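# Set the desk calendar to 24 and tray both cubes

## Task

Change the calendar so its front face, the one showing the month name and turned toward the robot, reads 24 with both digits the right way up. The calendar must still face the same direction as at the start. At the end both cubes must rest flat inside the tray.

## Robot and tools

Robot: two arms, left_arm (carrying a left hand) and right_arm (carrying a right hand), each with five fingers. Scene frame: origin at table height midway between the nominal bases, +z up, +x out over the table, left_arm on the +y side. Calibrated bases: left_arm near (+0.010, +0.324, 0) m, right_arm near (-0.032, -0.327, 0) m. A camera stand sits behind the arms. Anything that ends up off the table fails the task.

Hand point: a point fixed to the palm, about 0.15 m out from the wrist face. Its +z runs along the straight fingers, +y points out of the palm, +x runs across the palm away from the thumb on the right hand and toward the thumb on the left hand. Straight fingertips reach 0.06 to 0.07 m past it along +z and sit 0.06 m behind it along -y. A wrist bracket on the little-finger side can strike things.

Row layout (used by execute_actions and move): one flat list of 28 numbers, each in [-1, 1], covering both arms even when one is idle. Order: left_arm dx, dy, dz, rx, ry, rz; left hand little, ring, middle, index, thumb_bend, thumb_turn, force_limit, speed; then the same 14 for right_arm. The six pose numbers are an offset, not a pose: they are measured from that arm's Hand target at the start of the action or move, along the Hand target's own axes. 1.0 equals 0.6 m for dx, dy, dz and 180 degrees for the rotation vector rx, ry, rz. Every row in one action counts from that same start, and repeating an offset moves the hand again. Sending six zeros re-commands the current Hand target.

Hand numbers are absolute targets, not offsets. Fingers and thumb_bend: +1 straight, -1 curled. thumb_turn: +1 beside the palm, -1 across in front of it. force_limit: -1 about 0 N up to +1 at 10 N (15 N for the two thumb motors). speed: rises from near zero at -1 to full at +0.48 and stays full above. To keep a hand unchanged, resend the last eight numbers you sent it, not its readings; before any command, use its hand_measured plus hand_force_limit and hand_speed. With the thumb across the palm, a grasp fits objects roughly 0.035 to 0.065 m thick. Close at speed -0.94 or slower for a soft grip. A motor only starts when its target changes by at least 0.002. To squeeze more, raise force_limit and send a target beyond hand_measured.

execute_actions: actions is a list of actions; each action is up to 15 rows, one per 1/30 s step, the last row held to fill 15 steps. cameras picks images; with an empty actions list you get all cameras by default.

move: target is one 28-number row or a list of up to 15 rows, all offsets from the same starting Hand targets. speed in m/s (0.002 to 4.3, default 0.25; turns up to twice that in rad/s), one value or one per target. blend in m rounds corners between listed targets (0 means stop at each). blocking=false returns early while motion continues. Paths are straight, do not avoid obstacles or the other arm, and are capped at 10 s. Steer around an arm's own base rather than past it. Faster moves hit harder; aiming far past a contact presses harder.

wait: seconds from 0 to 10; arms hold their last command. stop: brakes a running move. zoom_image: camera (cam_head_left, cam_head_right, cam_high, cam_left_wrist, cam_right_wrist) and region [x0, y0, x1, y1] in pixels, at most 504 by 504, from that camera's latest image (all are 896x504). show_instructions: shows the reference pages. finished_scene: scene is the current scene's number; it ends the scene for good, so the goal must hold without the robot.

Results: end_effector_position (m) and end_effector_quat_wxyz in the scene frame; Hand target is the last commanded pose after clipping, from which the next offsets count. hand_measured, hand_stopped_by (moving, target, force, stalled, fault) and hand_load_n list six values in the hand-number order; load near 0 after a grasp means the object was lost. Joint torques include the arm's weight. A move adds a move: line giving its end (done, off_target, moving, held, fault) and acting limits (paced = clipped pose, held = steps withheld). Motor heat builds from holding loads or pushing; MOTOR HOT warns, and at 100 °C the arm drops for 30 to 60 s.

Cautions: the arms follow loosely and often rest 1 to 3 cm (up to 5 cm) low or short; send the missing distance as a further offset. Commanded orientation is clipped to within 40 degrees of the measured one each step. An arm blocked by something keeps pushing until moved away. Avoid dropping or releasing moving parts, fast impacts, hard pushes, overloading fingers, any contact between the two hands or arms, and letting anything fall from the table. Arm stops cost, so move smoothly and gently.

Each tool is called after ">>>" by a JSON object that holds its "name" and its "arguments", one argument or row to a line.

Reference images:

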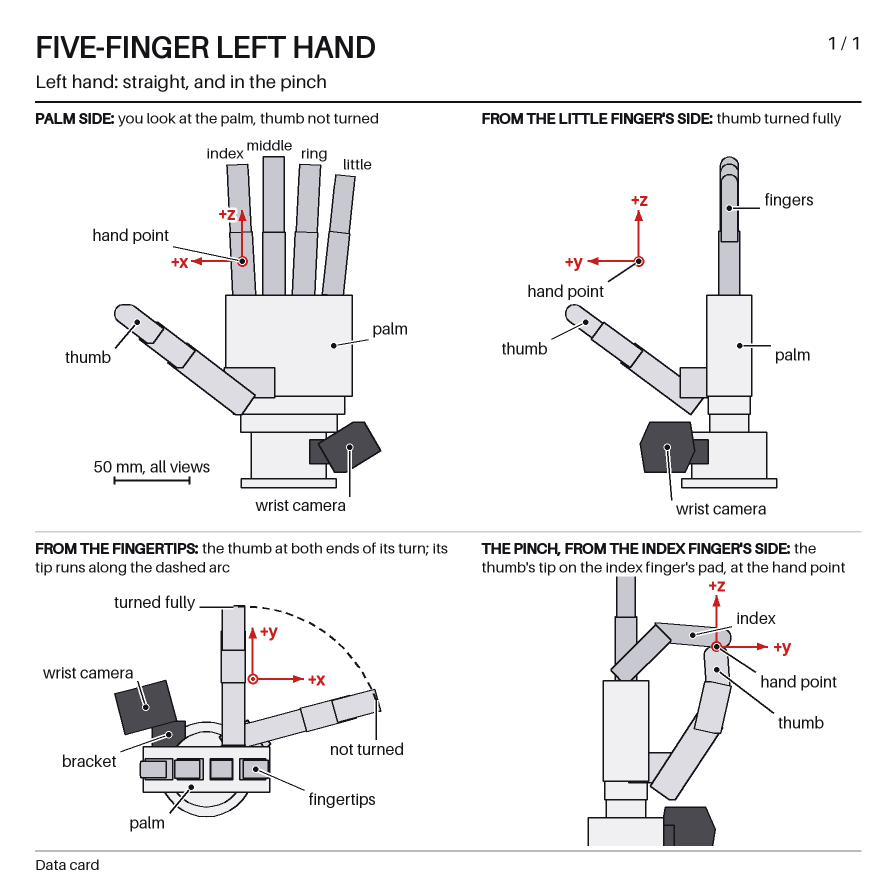

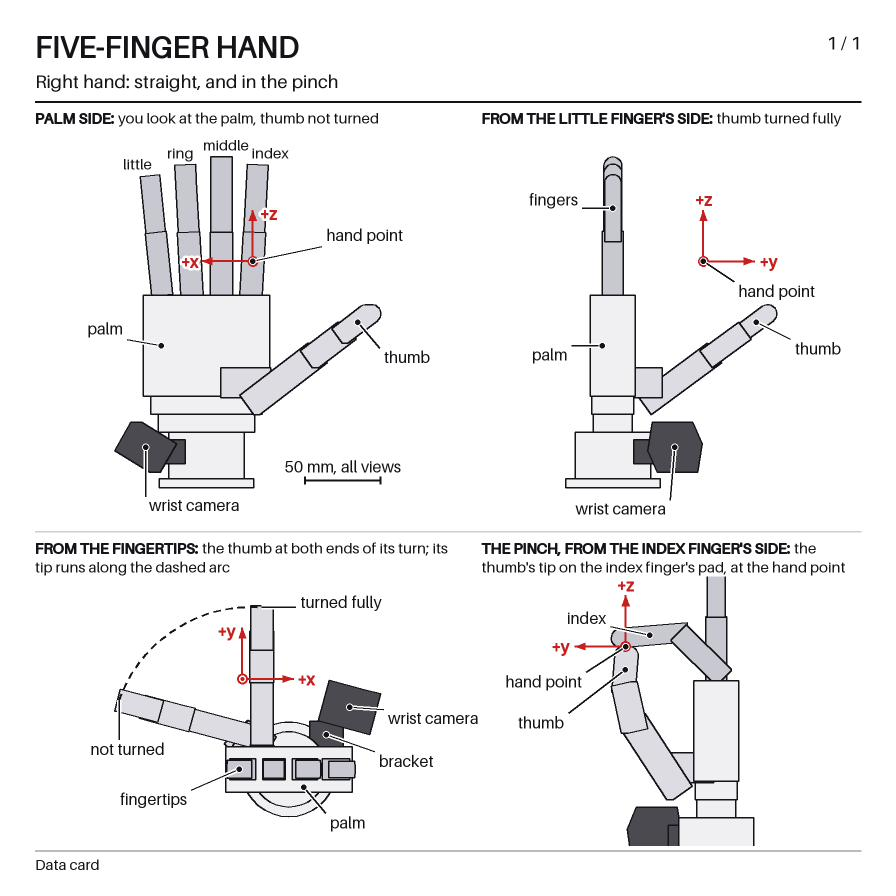

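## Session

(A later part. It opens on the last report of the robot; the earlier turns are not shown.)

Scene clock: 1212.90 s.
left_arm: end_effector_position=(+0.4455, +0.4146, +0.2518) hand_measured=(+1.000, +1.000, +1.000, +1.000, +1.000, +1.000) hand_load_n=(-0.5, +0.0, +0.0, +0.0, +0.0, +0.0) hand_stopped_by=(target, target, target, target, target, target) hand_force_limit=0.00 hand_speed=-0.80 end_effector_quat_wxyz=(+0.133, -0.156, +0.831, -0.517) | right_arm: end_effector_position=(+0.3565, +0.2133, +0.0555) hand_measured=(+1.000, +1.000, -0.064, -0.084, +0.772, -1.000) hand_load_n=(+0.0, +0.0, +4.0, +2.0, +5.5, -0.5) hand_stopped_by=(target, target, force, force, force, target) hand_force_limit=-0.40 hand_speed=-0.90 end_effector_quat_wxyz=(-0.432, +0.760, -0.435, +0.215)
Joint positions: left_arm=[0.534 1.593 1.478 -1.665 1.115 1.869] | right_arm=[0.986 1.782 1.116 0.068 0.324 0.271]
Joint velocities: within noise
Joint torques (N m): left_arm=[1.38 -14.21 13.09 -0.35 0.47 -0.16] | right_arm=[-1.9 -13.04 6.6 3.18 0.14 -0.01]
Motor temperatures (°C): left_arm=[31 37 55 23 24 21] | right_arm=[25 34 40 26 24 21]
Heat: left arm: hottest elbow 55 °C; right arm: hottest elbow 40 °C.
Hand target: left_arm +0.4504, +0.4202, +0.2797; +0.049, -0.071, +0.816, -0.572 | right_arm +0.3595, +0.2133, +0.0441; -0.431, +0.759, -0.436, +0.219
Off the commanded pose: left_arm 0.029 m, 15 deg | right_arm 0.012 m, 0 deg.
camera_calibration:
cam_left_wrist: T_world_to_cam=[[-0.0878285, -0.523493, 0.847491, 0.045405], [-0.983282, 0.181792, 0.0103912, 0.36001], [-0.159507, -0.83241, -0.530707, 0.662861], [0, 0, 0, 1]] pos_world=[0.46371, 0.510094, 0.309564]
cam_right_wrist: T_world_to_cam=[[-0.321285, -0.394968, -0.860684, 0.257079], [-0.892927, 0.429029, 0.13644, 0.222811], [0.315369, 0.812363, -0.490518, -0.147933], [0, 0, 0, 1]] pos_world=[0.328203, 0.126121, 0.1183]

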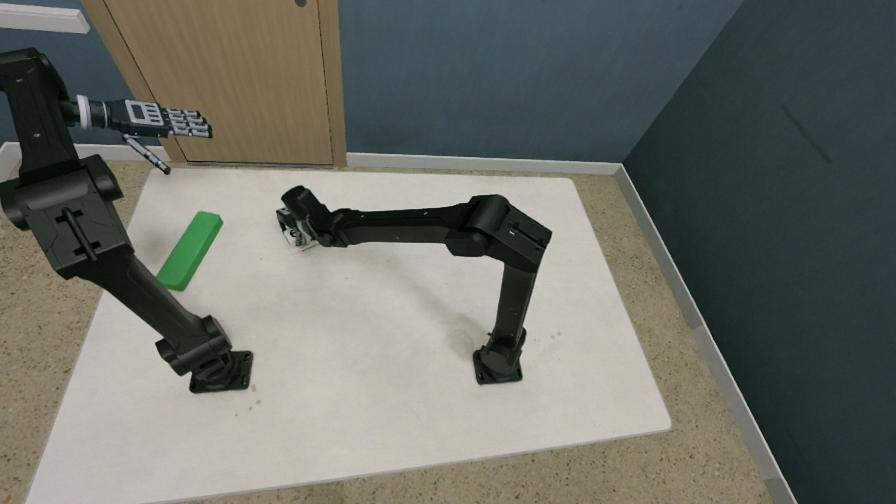

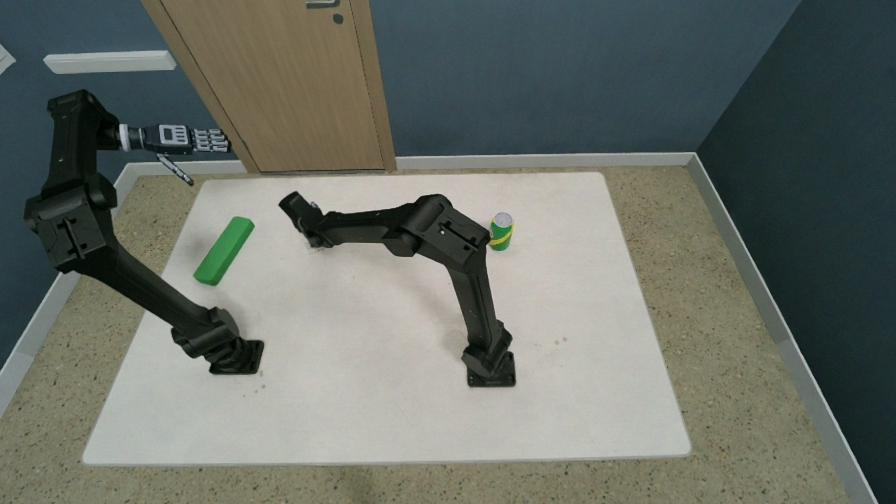

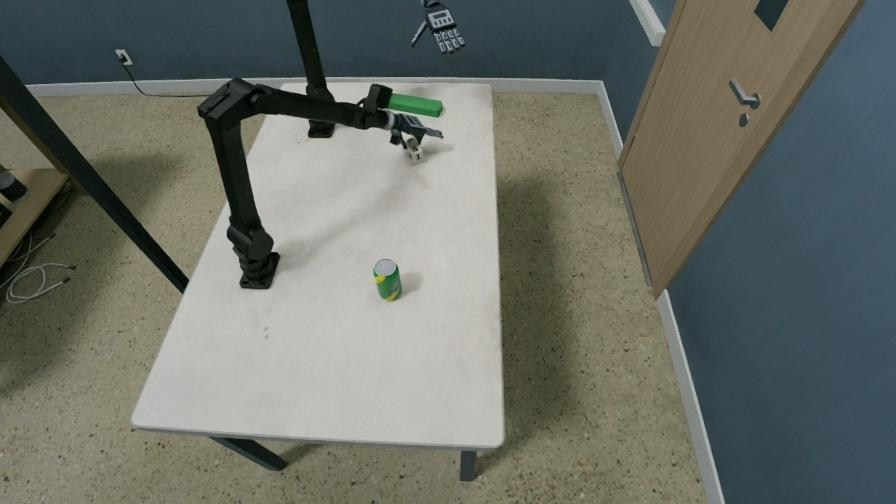

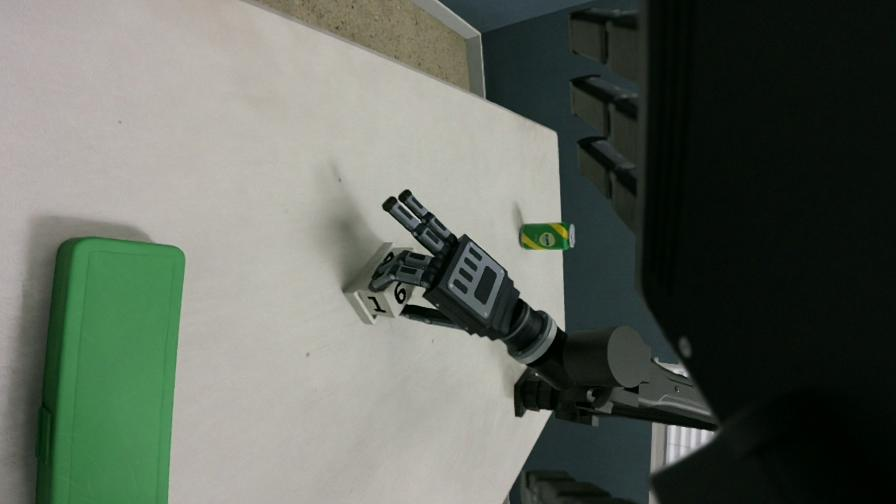

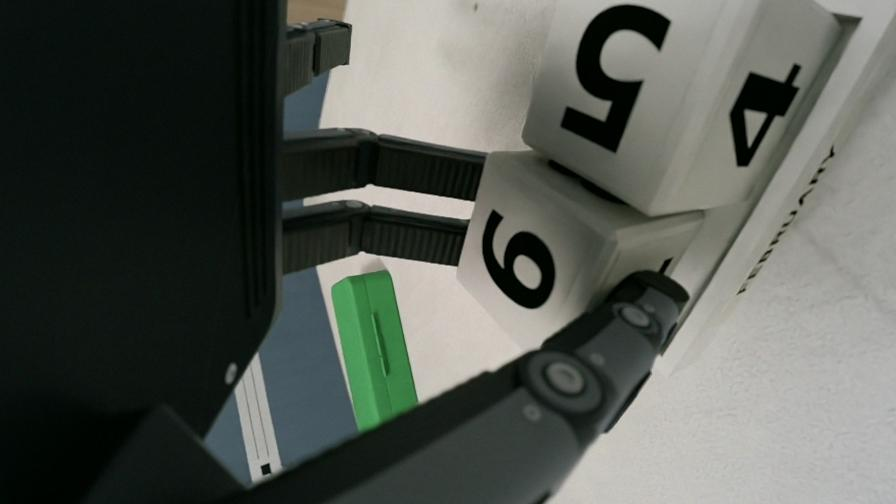

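>>> {"name": "zoom_image", "arguments": {
  "camera": "cam_right_wrist",
  "region": [440, 60, 760, 380]
}}

>>> {"name": "zoom_image", "arguments": {
  "camera": "cam_left_wrist",
  "region": [310, 210, 450, 350]
}}

Scaled by 1.575 from the camera's 896x504 image, which has a finer 1280x720 frame.

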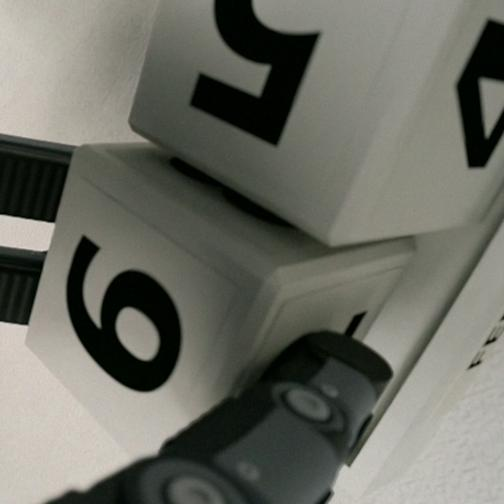

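Scaled by 3.600 from the camera's 896x504 image, which has a finer 1280x720 frame.

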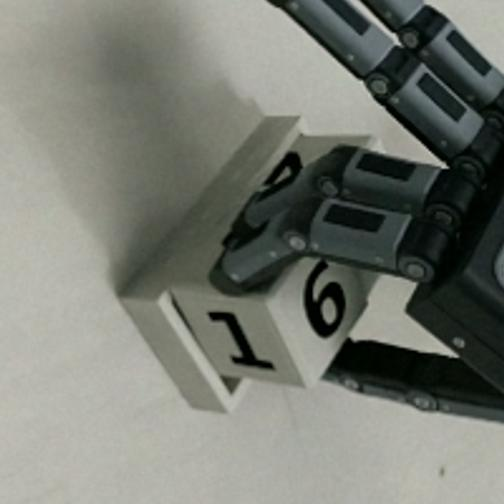

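>>> {"name": "move", "arguments": {
  "target": [0,0,0,0,0,0,1,1,1,1,1,1,0,-0.8,0.0033,0.0014,-0.0021,0,0.0069,0.0046,1,1,-0.25,-0.25,0.0,-1,-0.4,-0.9],
  "speed": 0.1,
  "cameras": ["cam_right_wrist"]
}}

Scene clock: 1248.73 s.
left_arm: end_effector_position=(+0.4455, +0.4146, +0.2518) hand_measured=(+1.000, +1.000, +1.000, +1.000, +1.000, +1.000) hand_load_n=(+0.0, +0.0, +0.0, +0.0, +0.0, -0.5) hand_stopped_by=(target, target, target, target, target, target) hand_force_limit=0.00 hand_speed=-0.80 end_effector_quat_wxyz=(+0.133, -0.156, +0.831, -0.517) | right_arm: end_effector_position=(+0.3597, +0.2112, +0.0560) hand_measured=(+1.000, +1.000, -0.064, -0.084, +0.772, -1.000) hand_load_n=(+0.0, +0.0, +4.0, +2.0, +5.0, -0.5) hand_stopped_by=(target, target, force, force, force, target) hand_force_limit=-0.40 hand_speed=-0.90 end_effector_quat_wxyz=(-0.431, +0.755, -0.442, +0.223)
Joint positions: left_arm=[0.534 1.593 1.478 -1.665 1.115 1.869] | right_arm=[0.986 1.782 1.116 0.068 0.346 0.28]
Joint torques (N m): left_arm=[1.49 -14.39 13.12 -0.39 0.46 -0.18] | right_arm=[-1.55 -13.45 6.49 2.84 0.22 0.08]
Motor temperatures (°C): left_arm=[31 37 56 23 24 21] | right_arm=[25 34 40 26 24 21]
Heat: left arm: hottest elbow 56 °C; right arm: hottest elbow 40 °C.
Hand target: left_arm +0.4504, +0.4202, +0.2797; +0.049, -0.071, +0.816, -0.572 | right_arm +0.3593, +0.2109, +0.0440; -0.428, +0.754, -0.446, +0.224
Off the commanded pose: left_arm 0.029 m, 15 deg | right_arm 0.012 m, 1 deg.
joint sent to its limit (left arm) — joint 4 (wrist pitch), lower limit. The joint targets are off in position and orientation.
move: off_target (left_arm, right_arm)
camera_calibration:
cam_right_wrist: T_world_to_cam=[[-0.32516, -0.387863, -0.862457, 0.25761], [-0.883766, 0.449159, 0.131199, 0.219251], [0.336494, 0.804871, -0.488829, -0.153043], [0, 0, 0, 1]] pos_world=[0.329029, 0.124618, 0.1186]
Images, in order (width x height): cam_right_wrist 896x504.

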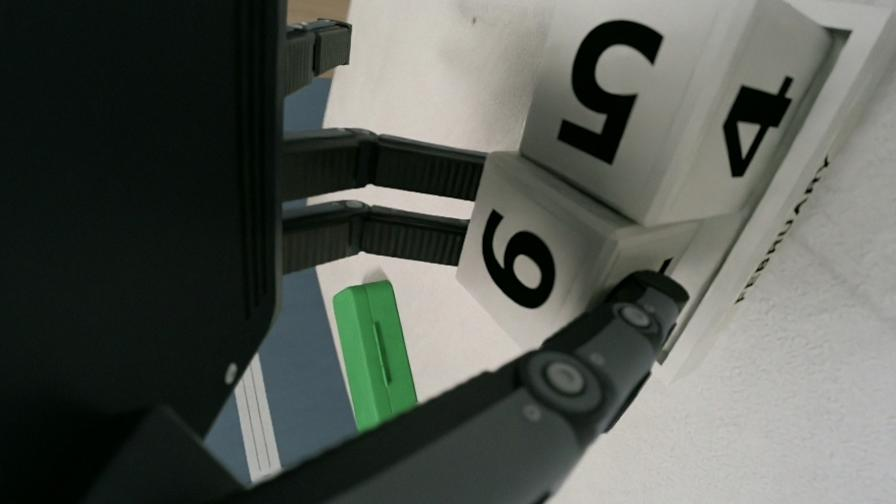

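>>> {"name": "move", "arguments": {
  "target": [0,0,0,0,0,0,1,1,1,1,1,1,0,-0.8,0,0.0092,-0.0138,0,0,0,1,1,-0.25,-0.25,0.0,-1,-0.4,-0.9],
  "speed": 0.1,
  "cameras": ["cam_right_wrist"]
}}

Scene clock: 1254.53 s.
left_arm: end_effector_position=(+0.4455, +0.4146, +0.2518) hand_measured=(+1.000, +1.000, +1.000, +1.000, +1.000, +1.000) hand_load_n=(+0.0, +0.0, -0.5, +0.0, +0.0, +0.0) hand_stopped_by=(target, target, target, target, target, target) hand_force_limit=0.00 hand_speed=-0.80 end_effector_quat_wxyz=(+0.133, -0.156, +0.831, -0.517) | right_arm: end_effector_position=(+0.3565, +0.2087, +0.0513) hand_measured=(+1.000, +1.000, -0.064, -0.084, +0.772, -1.000) hand_load_n=(+0.0, +0.0, +6.0, +0.0, +5.5, +1.0) hand_stopped_by=(target, target, force, force, force, target) hand_force_limit=-0.40 hand_speed=-0.90 end_effector_quat_wxyz=(-0.431, +0.752, -0.445, +0.224)
Joint positions: left_arm=[0.534 1.593 1.478 -1.665 1.115 1.869] | right_arm=[0.99 1.782 1.099 0.085 0.357 0.288]
Joint torques (N m): left_arm=[1.14 -14.45 13.16 -0.36 0.46 -0.17] | right_arm=[-1.14 -14.68 5.68 2.44 0.08 0.06]
Motor temperatures (°C): left_arm=[31 37 56 23 24 21] | right_arm=[25 34 40 26 24 21]
Heat: left arm: hottest elbow 56 °C; right arm: hottest elbow 40 °C.
Hand target: left_arm +0.4504, +0.4202, +0.2797; +0.049, -0.071, +0.816, -0.572 | right_arm +0.3507, +0.2059, +0.0437; -0.428, +0.754, -0.446, +0.224
Off the commanded pose: left_arm 0.029 m, 15 deg | right_arm 0.010 m, 0 deg.
joint sent to its limit (left arm) — joint 4 (wrist pitch), lower limit. The joint targets are off in position and orientation.
move: off_target (left_arm)
camera_calibration:
cam_right_wrist: T_world_to_cam=[[-0.327017, -0.383352, -0.863772, 0.251397], [-0.880202, 0.456231, 0.130757, 0.215427], [0.343954, 0.803053, -0.486622, -0.154694], [0, 0, 0, 1]] pos_world=[0.325038, 0.122317, 0.113703]
Images, in order (width x height): cam_right_wrist 896x504.

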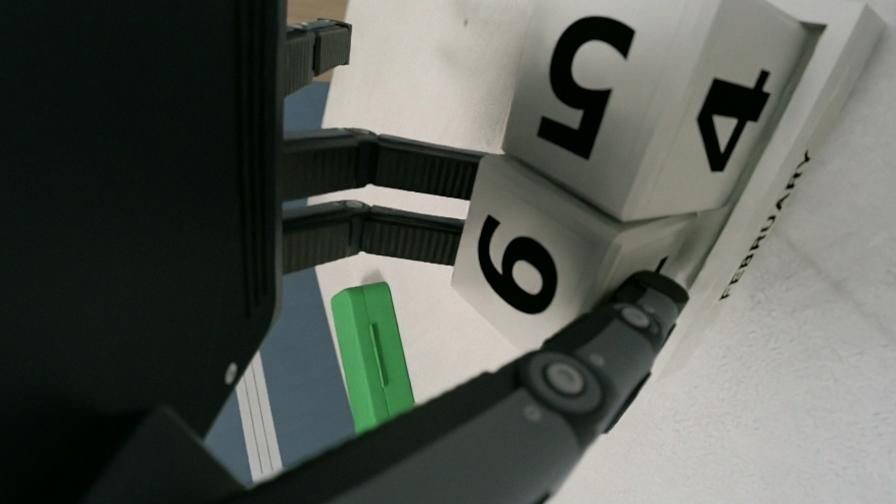

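>>> {"name": "move", "arguments": {
  "target": [0,0,0,0,0,0,1,1,1,1,1,1,0,-0.8,0,0.0083,0.0056,0,0,0,1,1,-0.25,-0.25,0.0,-1,-0.4,-0.9],
  "speed": 0.1,
  "cameras": ["cam_right_wrist", "cam_left_wrist"]
}}

Scene clock: 1259.23 s.
left_arm: end_effector_position=(+0.4455, +0.4146, +0.2518) hand_measured=(+1.000, +1.000, +1.000, +1.000, +1.000, +1.000) hand_load_n=(-0.5, +0.0, -0.5, +0.0, +0.0, +0.0) hand_stopped_by=(target, target, target, target, target, target) hand_force_limit=0.00 hand_speed=-0.80 end_effector_quat_wxyz=(+0.133, -0.156, +0.831, -0.517) | right_arm: end_effector_position=(+0.3567, +0.2090, +0.0515) hand_measured=(+1.000, +1.000, -0.064, -0.084, +0.772, -1.000) hand_load_n=(+0.0, +0.0, +5.5, +0.0, +6.0, +0.5) hand_stopped_by=(target, target, force, force, force, target) hand_force_limit=-0.40 hand_speed=-0.90 end_effector_quat_wxyz=(-0.434, +0.750, -0.445, +0.225)
Joint positions: left_arm=[0.534 1.593 1.478 -1.665 1.115 1.869] | right_arm=[0.99 1.782 1.094 0.097 0.357 0.288]
Joint torques (N m): left_arm=[1.2 -14.45 13.08 -0.36 0.45 -0.16] | right_arm=[-1.2 -13.57 5.68 2.59 0.08 0.09]
Motor temperatures (°C): left_arm=[31 37 56 23 24 21] | right_arm=[25 34 39 26 24 21]
Heat: left arm: hottest elbow 56 °C; right arm: hottest elbow 39 °C.
Hand target: left_arm +0.4504, +0.4202, +0.2797; +0.049, -0.071, +0.816, -0.572 | right_arm +0.3507, +0.2062, +0.0377; -0.428, +0.754, -0.446, +0.224
Off the commanded pose: left_arm 0.029 m, 15 deg | right_arm 0.015 m, 1 deg.
joint sent to its limit (left arm) — joint 4 (wrist pitch), lower limit. The joint targets are off in position and orientation.
move: off_target (left_arm, right_arm)
camera_calibration:
cam_left_wrist: T_world_to_cam=[[-0.0878285, -0.523493, 0.847491, 0.045405], [-0.983282, 0.181792, 0.0103912, 0.36001], [-0.159507, -0.83241, -0.530707, 0.662861], [0, 0, 0, 1]] pos_world=[0.46371, 0.510094, 0.309564]
cam_right_wrist: T_world_to_cam=[[-0.323324, -0.377835, -0.867585, 0.249457], [-0.880738, 0.455448, 0.129877, 0.215818], [0.346067, 0.806107, -0.48003, -0.156623], [0, 0, 0, 1]] pos_world=[0.324937, 0.122214, 0.113211]
Images, in order (width x height): cam_left_wrist 896x504, cam_right_wrist 896x504.

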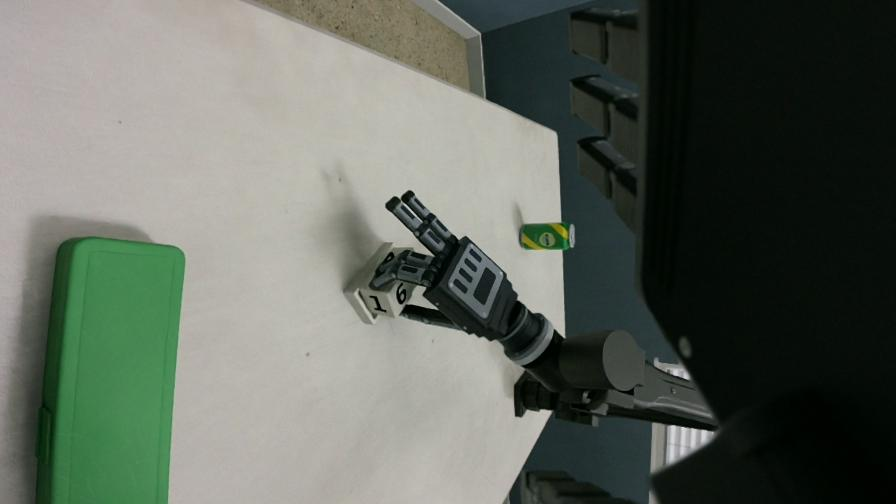

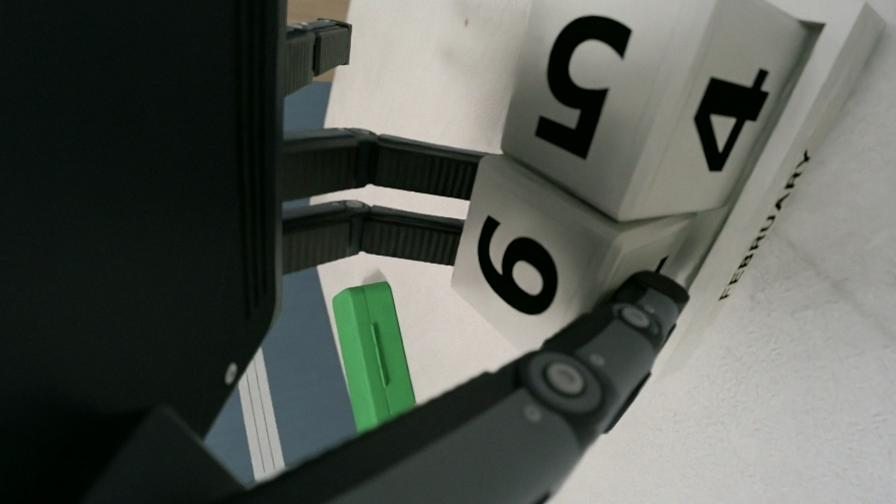

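>>> {"name": "move", "arguments": {
  "target": [0,0,0,0,0,0,1,1,1,1,1,1,0,-0.8,0,-0.0055,-0.0037,0,0,0,1,1,0.3,0.3,1.0,-1,-0.4,-0.7],
  "speed": 0.1,
  "cameras": ["cam_right_wrist", "cam_left_wrist"]
}}

>>> {"name": "zoom_image", "arguments": {
  "camera": "cam_left_wrist",
  "region": [320, 220, 430, 340]
}}

Scene clock: 1265.13 s.
left_arm: end_effector_position=(+0.4455, +0.4146, +0.2518) hand_measured=(+1.000, +1.000, +1.000, +1.000, +1.000, +1.000) hand_load_n=(+0.0, +0.0, +0.0, +0.0, +0.0, -0.5) hand_stopped_by=(target, target, target, target, target, target) hand_force_limit=0.00 hand_speed=-0.80 end_effector_quat_wxyz=(+0.133, -0.156, +0.831, -0.517) | right_arm: end_effector_position=(+0.3522, +0.2023, +0.0425) hand_measured=(+1.000, +1.000, +0.300, +0.300, +1.000, -1.000) hand_load_n=(+0.0, +0.0, +0.0, -0.5, +0.0, +0.0) hand_stopped_by=(target, target, target, target, target, target) hand_force_limit=-0.40 hand_speed=-0.70 end_effector_quat_wxyz=(-0.426, +0.755, -0.445, +0.224)
Joint positions: left_arm=[0.534 1.593 1.478 -1.665 1.115 1.869] | right_arm=[0.99 1.782 1.076 0.097 0.357 0.288]
Joint torques (N m): left_arm=[1.03 -14.33 13.09 -0.32 0.45 -0.18] | right_arm=[-1.14 -14.27 7.06 2.17 0.08 0.07]
Motor temperatures (°C): left_arm=[31 37 56 23 24 21] | right_arm=[25 34 39 26 24 21]
Heat: left arm: hottest elbow 56 °C; right arm: hottest elbow 39 °C.
Hand target: left_arm +0.4504, +0.4202, +0.2797; +0.049, -0.071, +0.816, -0.572 | right_arm +0.3507, +0.2060, +0.0417; -0.428, +0.754, -0.446, +0.224
Off the commanded pose: left_arm 0.029 m, 15 deg | right_arm 0.004 m, 0 deg.
joint sent to its limit (left arm) — joint 4 (wrist pitch), lower limit. The joint targets are off in position and orientation.
move: off_target (left_arm)
camera_calibration:
cam_left_wrist: T_world_to_cam=[[-0.0878285, -0.523493, 0.847491, 0.045405], [-0.983282, 0.181792, 0.0103912, 0.36001], [-0.159507, -0.83241, -0.530707, 0.662861], [0, 0, 0, 1]] pos_world=[0.46371, 0.510094, 0.309564]
cam_right_wrist: T_world_to_cam=[[-0.332192, -0.390999, -0.858352, 0.242973], [-0.879399, 0.45743, 0.131967, 0.215108], [0.341037, 0.798672, -0.495799, -0.150017], [0, 0, 0, 1]] pos_world=[0.321041, 0.11642, 0.105791]
Images, in order (width x height): cam_left_wrist 896x504, cam_right_wrist 896x504.

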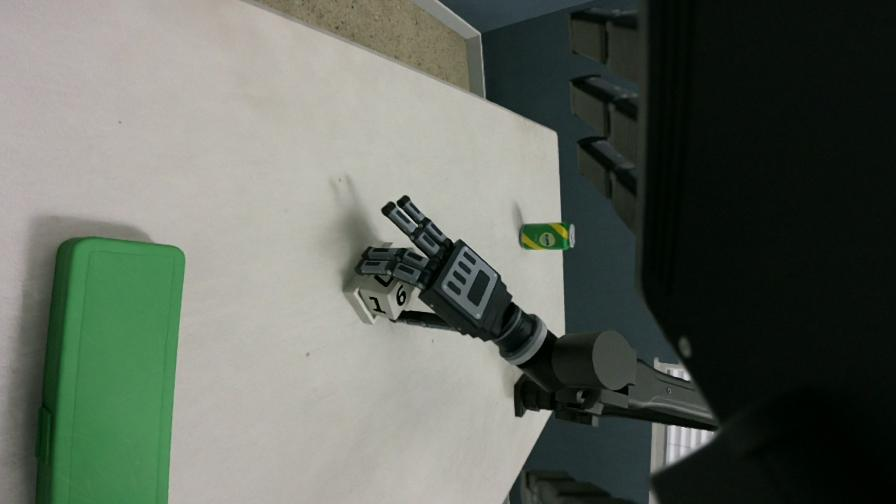

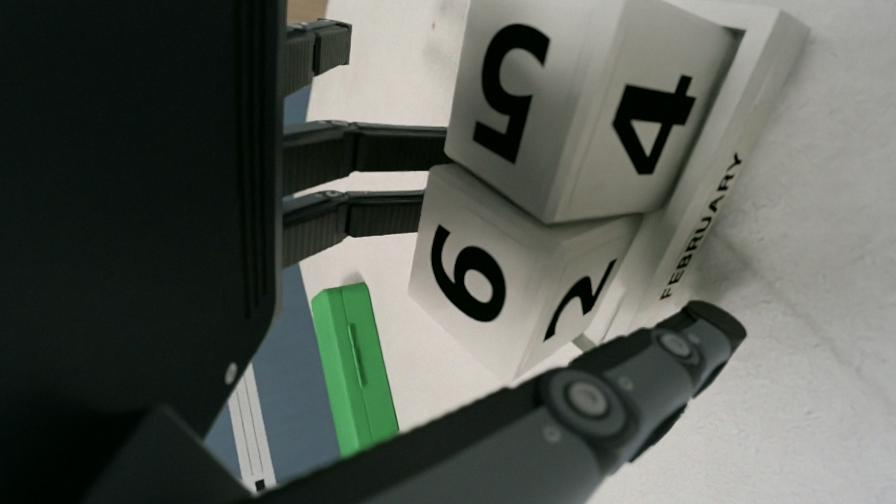

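Scaled by 4.200 from the camera's 896x504 image, which has a finer 1280x720 frame.

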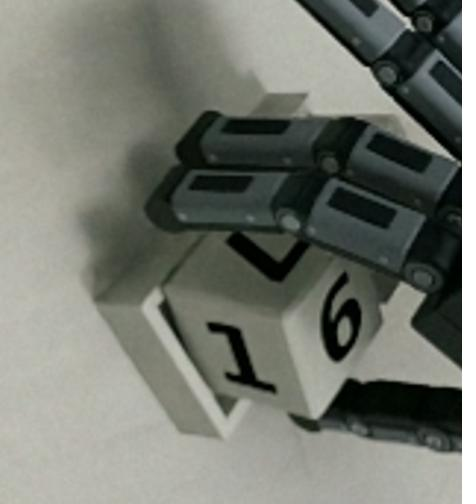

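>>> {"name": "zoom_image", "arguments": {
  "camera": "cam_right_wrist",
  "region": [400, 80, 720, 400]
}}

Scaled by 1.575 from the camera's 896x504 image, which has a finer 1280x720 frame.

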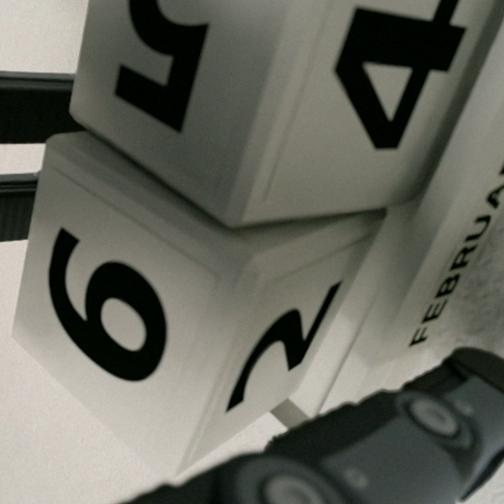

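>>> {"name": "move", "arguments": {
  "target": [0,0,0,0,0,0,1,1,1,1,1,1,0,-0.8,0,-0.145,-0.097,0,0,0,1,1,0.3,0.3,1.0,-1,-0.4,-0.7],
  "speed": 0.12,
  "cameras": ["cam_right_wrist", "cam_left_wrist"]
}}

>>> {"name": "zoom_image", "arguments": {
  "camera": "cam_left_wrist",
  "region": [320, 220, 430, 340]
}}

Scene clock: 1278.23 s.
left_arm: end_effector_position=(+0.4455, +0.4146, +0.2518) hand_measured=(+1.000, +1.000, +1.000, +1.000, +1.000, +1.000) hand_load_n=(+0.0, -0.5, +0.0, +0.0, +0.0, +0.0) hand_stopped_by=(target, target, target, target, target, target) hand_force_limit=0.00 hand_speed=-0.80 end_effector_quat_wxyz=(+0.133, -0.156, +0.831, -0.517) | right_arm: end_effector_position=(+0.3382, +0.1814, +0.1073) hand_measured=(+1.000, +1.000, +0.300, +0.300, +1.000, -1.000) hand_load_n=(+0.0, +0.0, +0.0, +0.0, +0.0, +0.0) hand_stopped_by=(target, target, target, target, target, target) hand_force_limit=-0.40 hand_speed=-0.70 end_effector_quat_wxyz=(-0.398, +0.770, -0.447, +0.222)
Joint positions: left_arm=[0.534 1.593 1.478 -1.665 1.115 1.869] | right_arm=[0.99 1.635 1.119 -0.158 0.357 0.288]
Joint torques (N m): left_arm=[1.03 -14.68 13.19 -0.31 0.45 -0.17] | right_arm=[-1.79 -14.92 11.86 1.62 -0.02 0.04]
Motor temperatures (°C): left_arm=[31 37 56 23 24 21] | right_arm=[25 35 39 26 24 21]
Heat: left arm: hottest elbow 56 °C; right arm: hottest elbow 39 °C.
Hand target: left_arm +0.4504, +0.4202, +0.2797; +0.049, -0.071, +0.816, -0.572 | right_arm +0.3506, +0.2007, +0.1462; -0.428, +0.754, -0.446, +0.224
Off the commanded pose: left_arm 0.029 m, 15 deg | right_arm 0.045 m, 4 deg.
joint sent to its limit (left arm) — joint 4 (wrist pitch), lower limit. The joint targets are off in position and orientation.
move: off_target (left_arm, right_arm)
camera_calibration:
cam_left_wrist: T_world_to_cam=[[-0.0878285, -0.523493, 0.847491, 0.045405], [-0.983282, 0.181792, 0.0103912, 0.36001], [-0.159507, -0.83241, -0.530707, 0.662861], [0, 0, 0, 1]] pos_world=[0.46371, 0.510094, 0.309564]
cam_right_wrist: T_world_to_cam=[[-0.362356, -0.436084, -0.823729, 0.300443], [-0.874554, 0.464664, 0.138719, 0.200081], [0.322264, 0.770661, -0.549752, -0.0791416], [0, 0, 0, 1]] pos_world=[0.309353, 0.0990391, 0.17622]
Images, in order (width x height): cam_left_wrist 896x504, cam_right_wrist 896x504.

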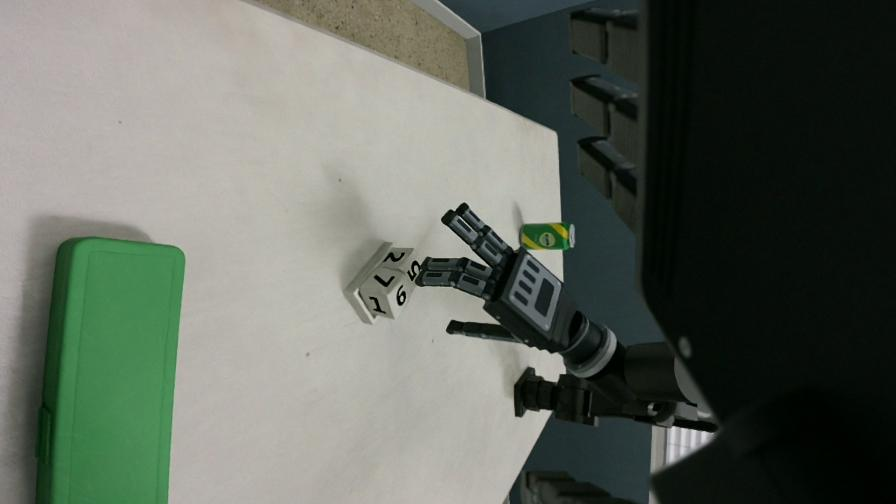

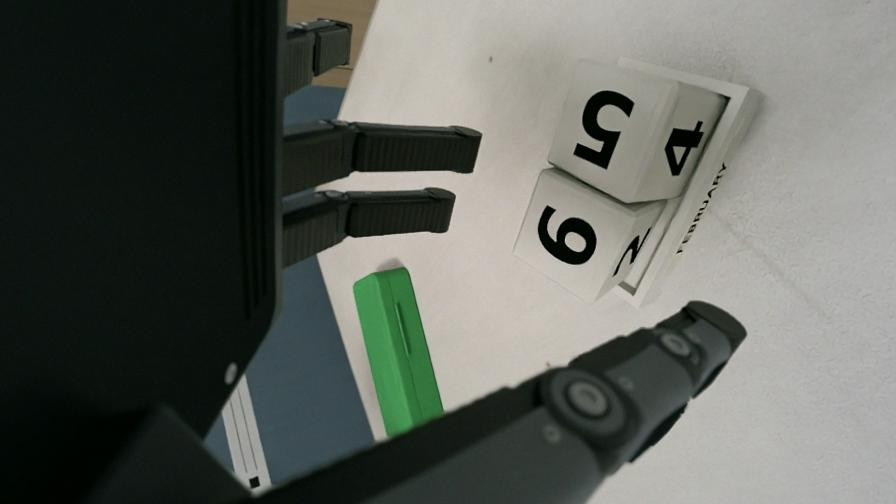

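Scaled by 4.200 from the camera's 896x504 image, which has a finer 1280x720 frame.

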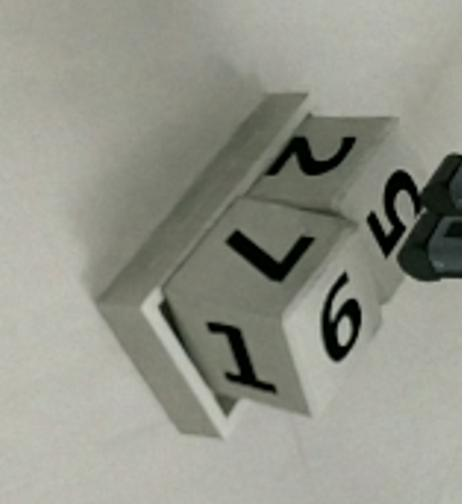

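>>> {"name": "zoom_image", "arguments": {
  "camera": "cam_right_wrist",
  "region": [500, 40, 780, 320]
}}

Scaled by 1.800 from the camera's 896x504 image, which has a finer 1280x720 frame.

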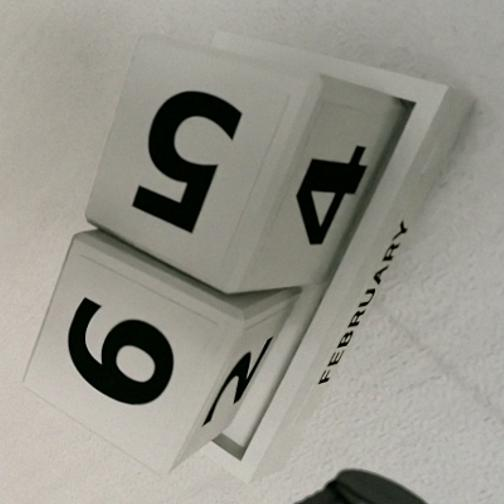

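>>> {"name": "move", "arguments": {
  "target": [0,0,0,0,0,0,1,1,1,1,1,1,0,-0.8,-0.0168,0.1397,0.1038,0,0,0,1,1,0.4,0.4,1.0,-1,-0.4,-0.7],
  "speed": 0.12,
  "cameras": ["cam_right_wrist", "cam_left_wrist"]
}}

>>> {"name": "zoom_image", "arguments": {
  "camera": "cam_right_wrist",
  "region": [400, 80, 720, 400]
}}

Scene clock: 1296.40 s.
left_arm: end_effector_position=(+0.4455, +0.4146, +0.2518) hand_measured=(+1.000, +1.000, +1.000, +1.000, +1.000, +1.000) hand_load_n=(+0.0, +0.0, +0.0, +0.0, +0.0, -0.5) hand_stopped_by=(target, target, target, target, target, target) hand_force_limit=0.00 hand_speed=-0.80 end_effector_quat_wxyz=(+0.133, -0.156, +0.831, -0.517) | right_arm: end_effector_position=(+0.3558, +0.2050, +0.0400) hand_measured=(+1.000, +1.000, +0.400, +0.400, +1.000, -1.000) hand_load_n=(+0.0, +0.0, +0.0, +0.0, +0.0, +0.0) hand_stopped_by=(target, target, target, target, target, target) hand_force_limit=-0.40 hand_speed=-0.70 end_effector_quat_wxyz=(-0.414, +0.759, -0.447, +0.227)
Joint positions: left_arm=[0.534 1.593 1.478 -1.665 1.115 1.869] | right_arm=[0.99 1.798 1.107 0.057 0.364 0.288]
Joint torques (N m): left_arm=[1.2 -14.27 13.14 -0.4 0.45 -0.19] | right_arm=[-1.14 -14.04 7.04 3.21 0.21 0.1]
Motor temperatures (°C): left_arm=[31 37 56 23 24 21] | right_arm=[25 34 40 26 24 21]
Heat: left arm: hottest elbow 56 °C; right arm: hottest elbow 40 °C.
Hand target: left_arm +0.4504, +0.4202, +0.2797; +0.049, -0.071, +0.816, -0.572 | right_arm +0.3501, +0.2173, +0.0426; -0.428, +0.754, -0.446, +0.224
Off the commanded pose: left_arm 0.029 m, 15 deg | right_arm 0.014 m, 2 deg.
joint sent to its limit (left arm) — joint 4 (wrist pitch), lower limit. The joint targets are off in position and orientation.
move: off_target (left_arm, right_arm)
camera_calibration:
cam_left_wrist: T_world_to_cam=[[-0.0878285, -0.523493, 0.847491, 0.045405], [-0.983282, 0.181792, 0.0103912, 0.36001], [-0.159507, -0.83241, -0.530707, 0.662861], [0, 0, 0, 1]] pos_world=[0.46371, 0.510094, 0.309564]
cam_right_wrist: T_world_to_cam=[[-0.34312, -0.4084, -0.845859, 0.250109], [-0.875236, 0.465869, 0.130104, 0.214244], [0.340925, 0.784968, -0.517296, -0.150825], [0, 0, 0, 1]] pos_world=[0.324752, 0.120728, 0.105662]
Images, in order (width x height): cam_left_wrist 896x504, cam_right_wrist 896x504.

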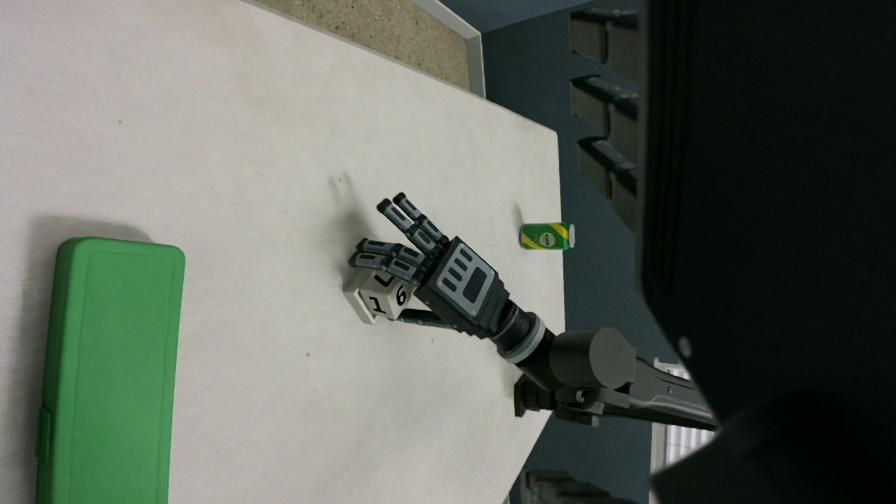

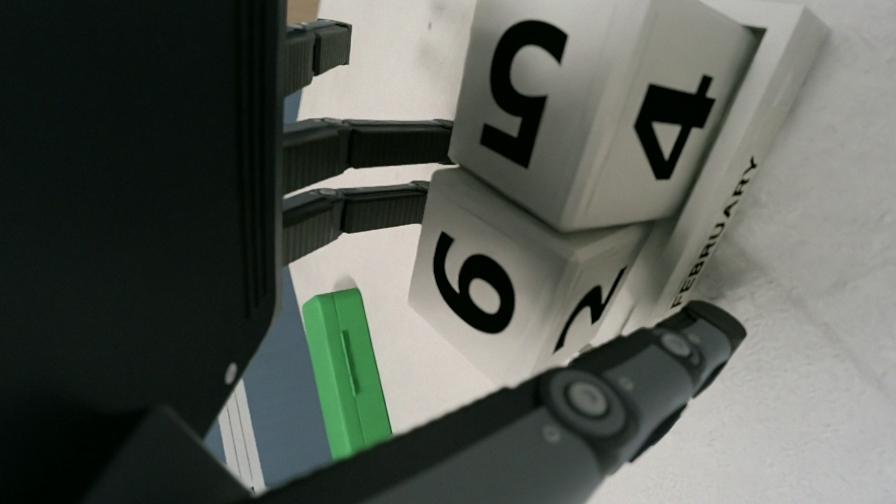

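Scaled by 1.575 from the camera's 896x504 image, which has a finer 1280x720 frame.

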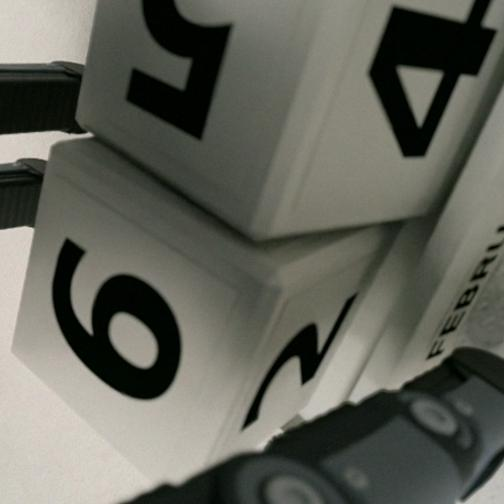

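>>> {"name": "move", "arguments": {
  "target": [0,0,0,0,0,0,1,1,1,1,1,1,0,-0.8,0,0,0,0,0,0,1,1,0.4,-0.05,1.0,-1,-0.4,-0.85],
  "speed": 0.12,
  "cameras": ["cam_right_wrist", "cam_left_wrist"]
}}

>>> {"name": "zoom_image", "arguments": {
  "camera": "cam_right_wrist",
  "region": [400, 80, 720, 400]
}}

Scene clock: 1302.10 s.
left_arm: end_effector_position=(+0.4455, +0.4146, +0.2518) hand_measured=(+1.000, +1.000, +1.000, +1.000, +1.000, +1.000) hand_load_n=(+0.0, +0.0, +0.0, +0.0, +0.0, +0.0) hand_stopped_by=(target, target, target, target, target, target) hand_force_limit=0.00 hand_speed=-0.80 end_effector_quat_wxyz=(+0.133, -0.156, +0.831, -0.517) | right_arm: end_effector_position=(+0.3558, +0.2050, +0.0400) hand_measured=(+1.000, +1.000, +0.400, -0.050, +1.000, -1.000) hand_load_n=(+0.0, +0.0, +0.0, +0.0, +0.0, +0.0) hand_stopped_by=(target, target, target, target, target, target) hand_force_limit=-0.40 hand_speed=-0.85 end_effector_quat_wxyz=(-0.414, +0.759, -0.447, +0.227)
Joint positions: left_arm=[0.534 1.593 1.478 -1.665 1.115 1.869] | right_arm=[0.99 1.798 1.107 0.057 0.364 0.288]
Joint torques (N m): left_arm=[0.97 -14.39 13.11 -0.32 0.45 -0.17] | right_arm=[-1.2 -14.45 6.98 3.26 0.21 0.09]
Motor temperatures (°C): left_arm=[31 37 56 23 24 21] | right_arm=[25 35 40 26 24 21]
Heat: left arm: hottest elbow 56 °C; right arm: hottest elbow 40 °C.
Hand target: left_arm +0.4504, +0.4202, +0.2797; +0.049, -0.071, +0.816, -0.572 | right_arm +0.3501, +0.2173, +0.0426; -0.428, +0.754, -0.446, +0.224
Off the commanded pose: left_arm 0.029 m, 15 deg | right_arm 0.014 m, 2 deg.
joint sent to its limit (left arm) — joint 4 (wrist pitch), lower limit. The joint targets are off in position and orientation.
move: off_target (left_arm, right_arm)
camera_calibration:
cam_left_wrist: T_world_to_cam=[[-0.0878285, -0.523493, 0.847491, 0.045405], [-0.983282, 0.181792, 0.0103912, 0.36001], [-0.159507, -0.83241, -0.530707, 0.662861], [0, 0, 0, 1]] pos_world=[0.46371, 0.510094, 0.309564]
cam_right_wrist: T_world_to_cam=[[-0.34312, -0.4084, -0.845859, 0.250109], [-0.875236, 0.465869, 0.130104, 0.214244], [0.340925, 0.784968, -0.517296, -0.150825], [0, 0, 0, 1]] pos_world=[0.324752, 0.120728, 0.105662]
Images, in order (width x height): cam_left_wrist 896x504, cam_right_wrist 896x504.

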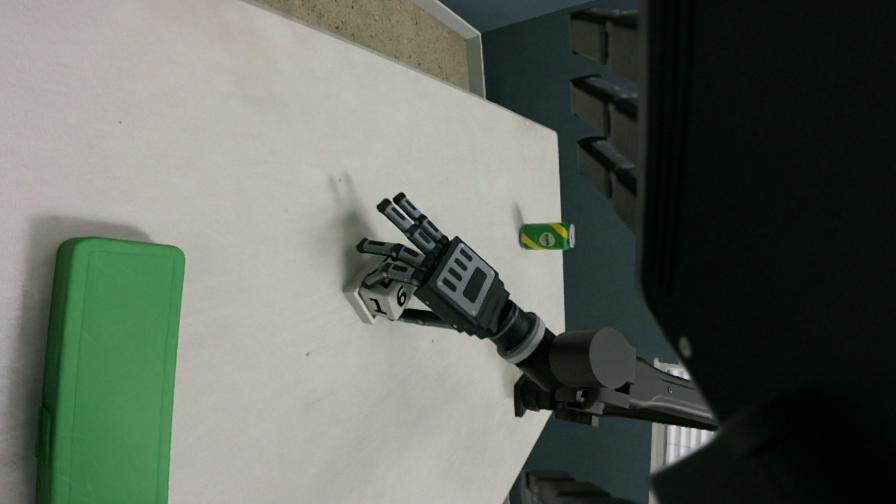

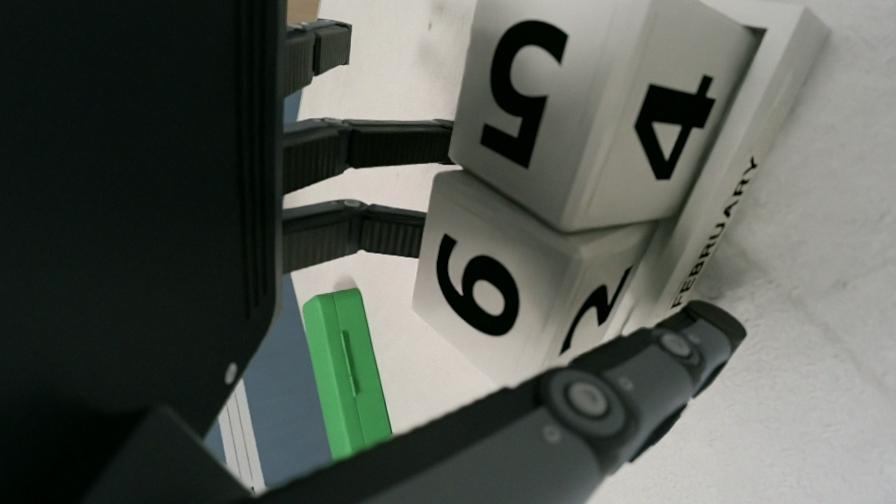

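Scaled by 1.575 from the camera's 896x504 image, which has a finer 1280x720 frame.

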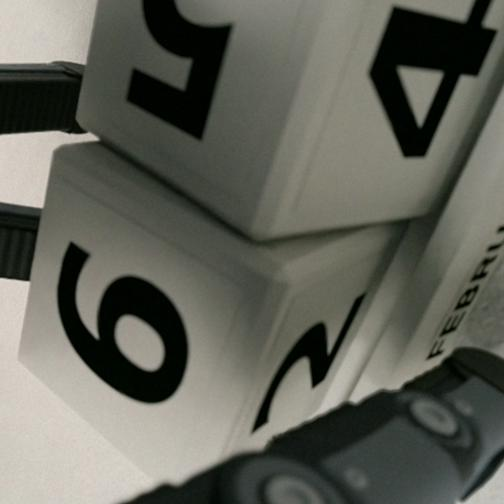

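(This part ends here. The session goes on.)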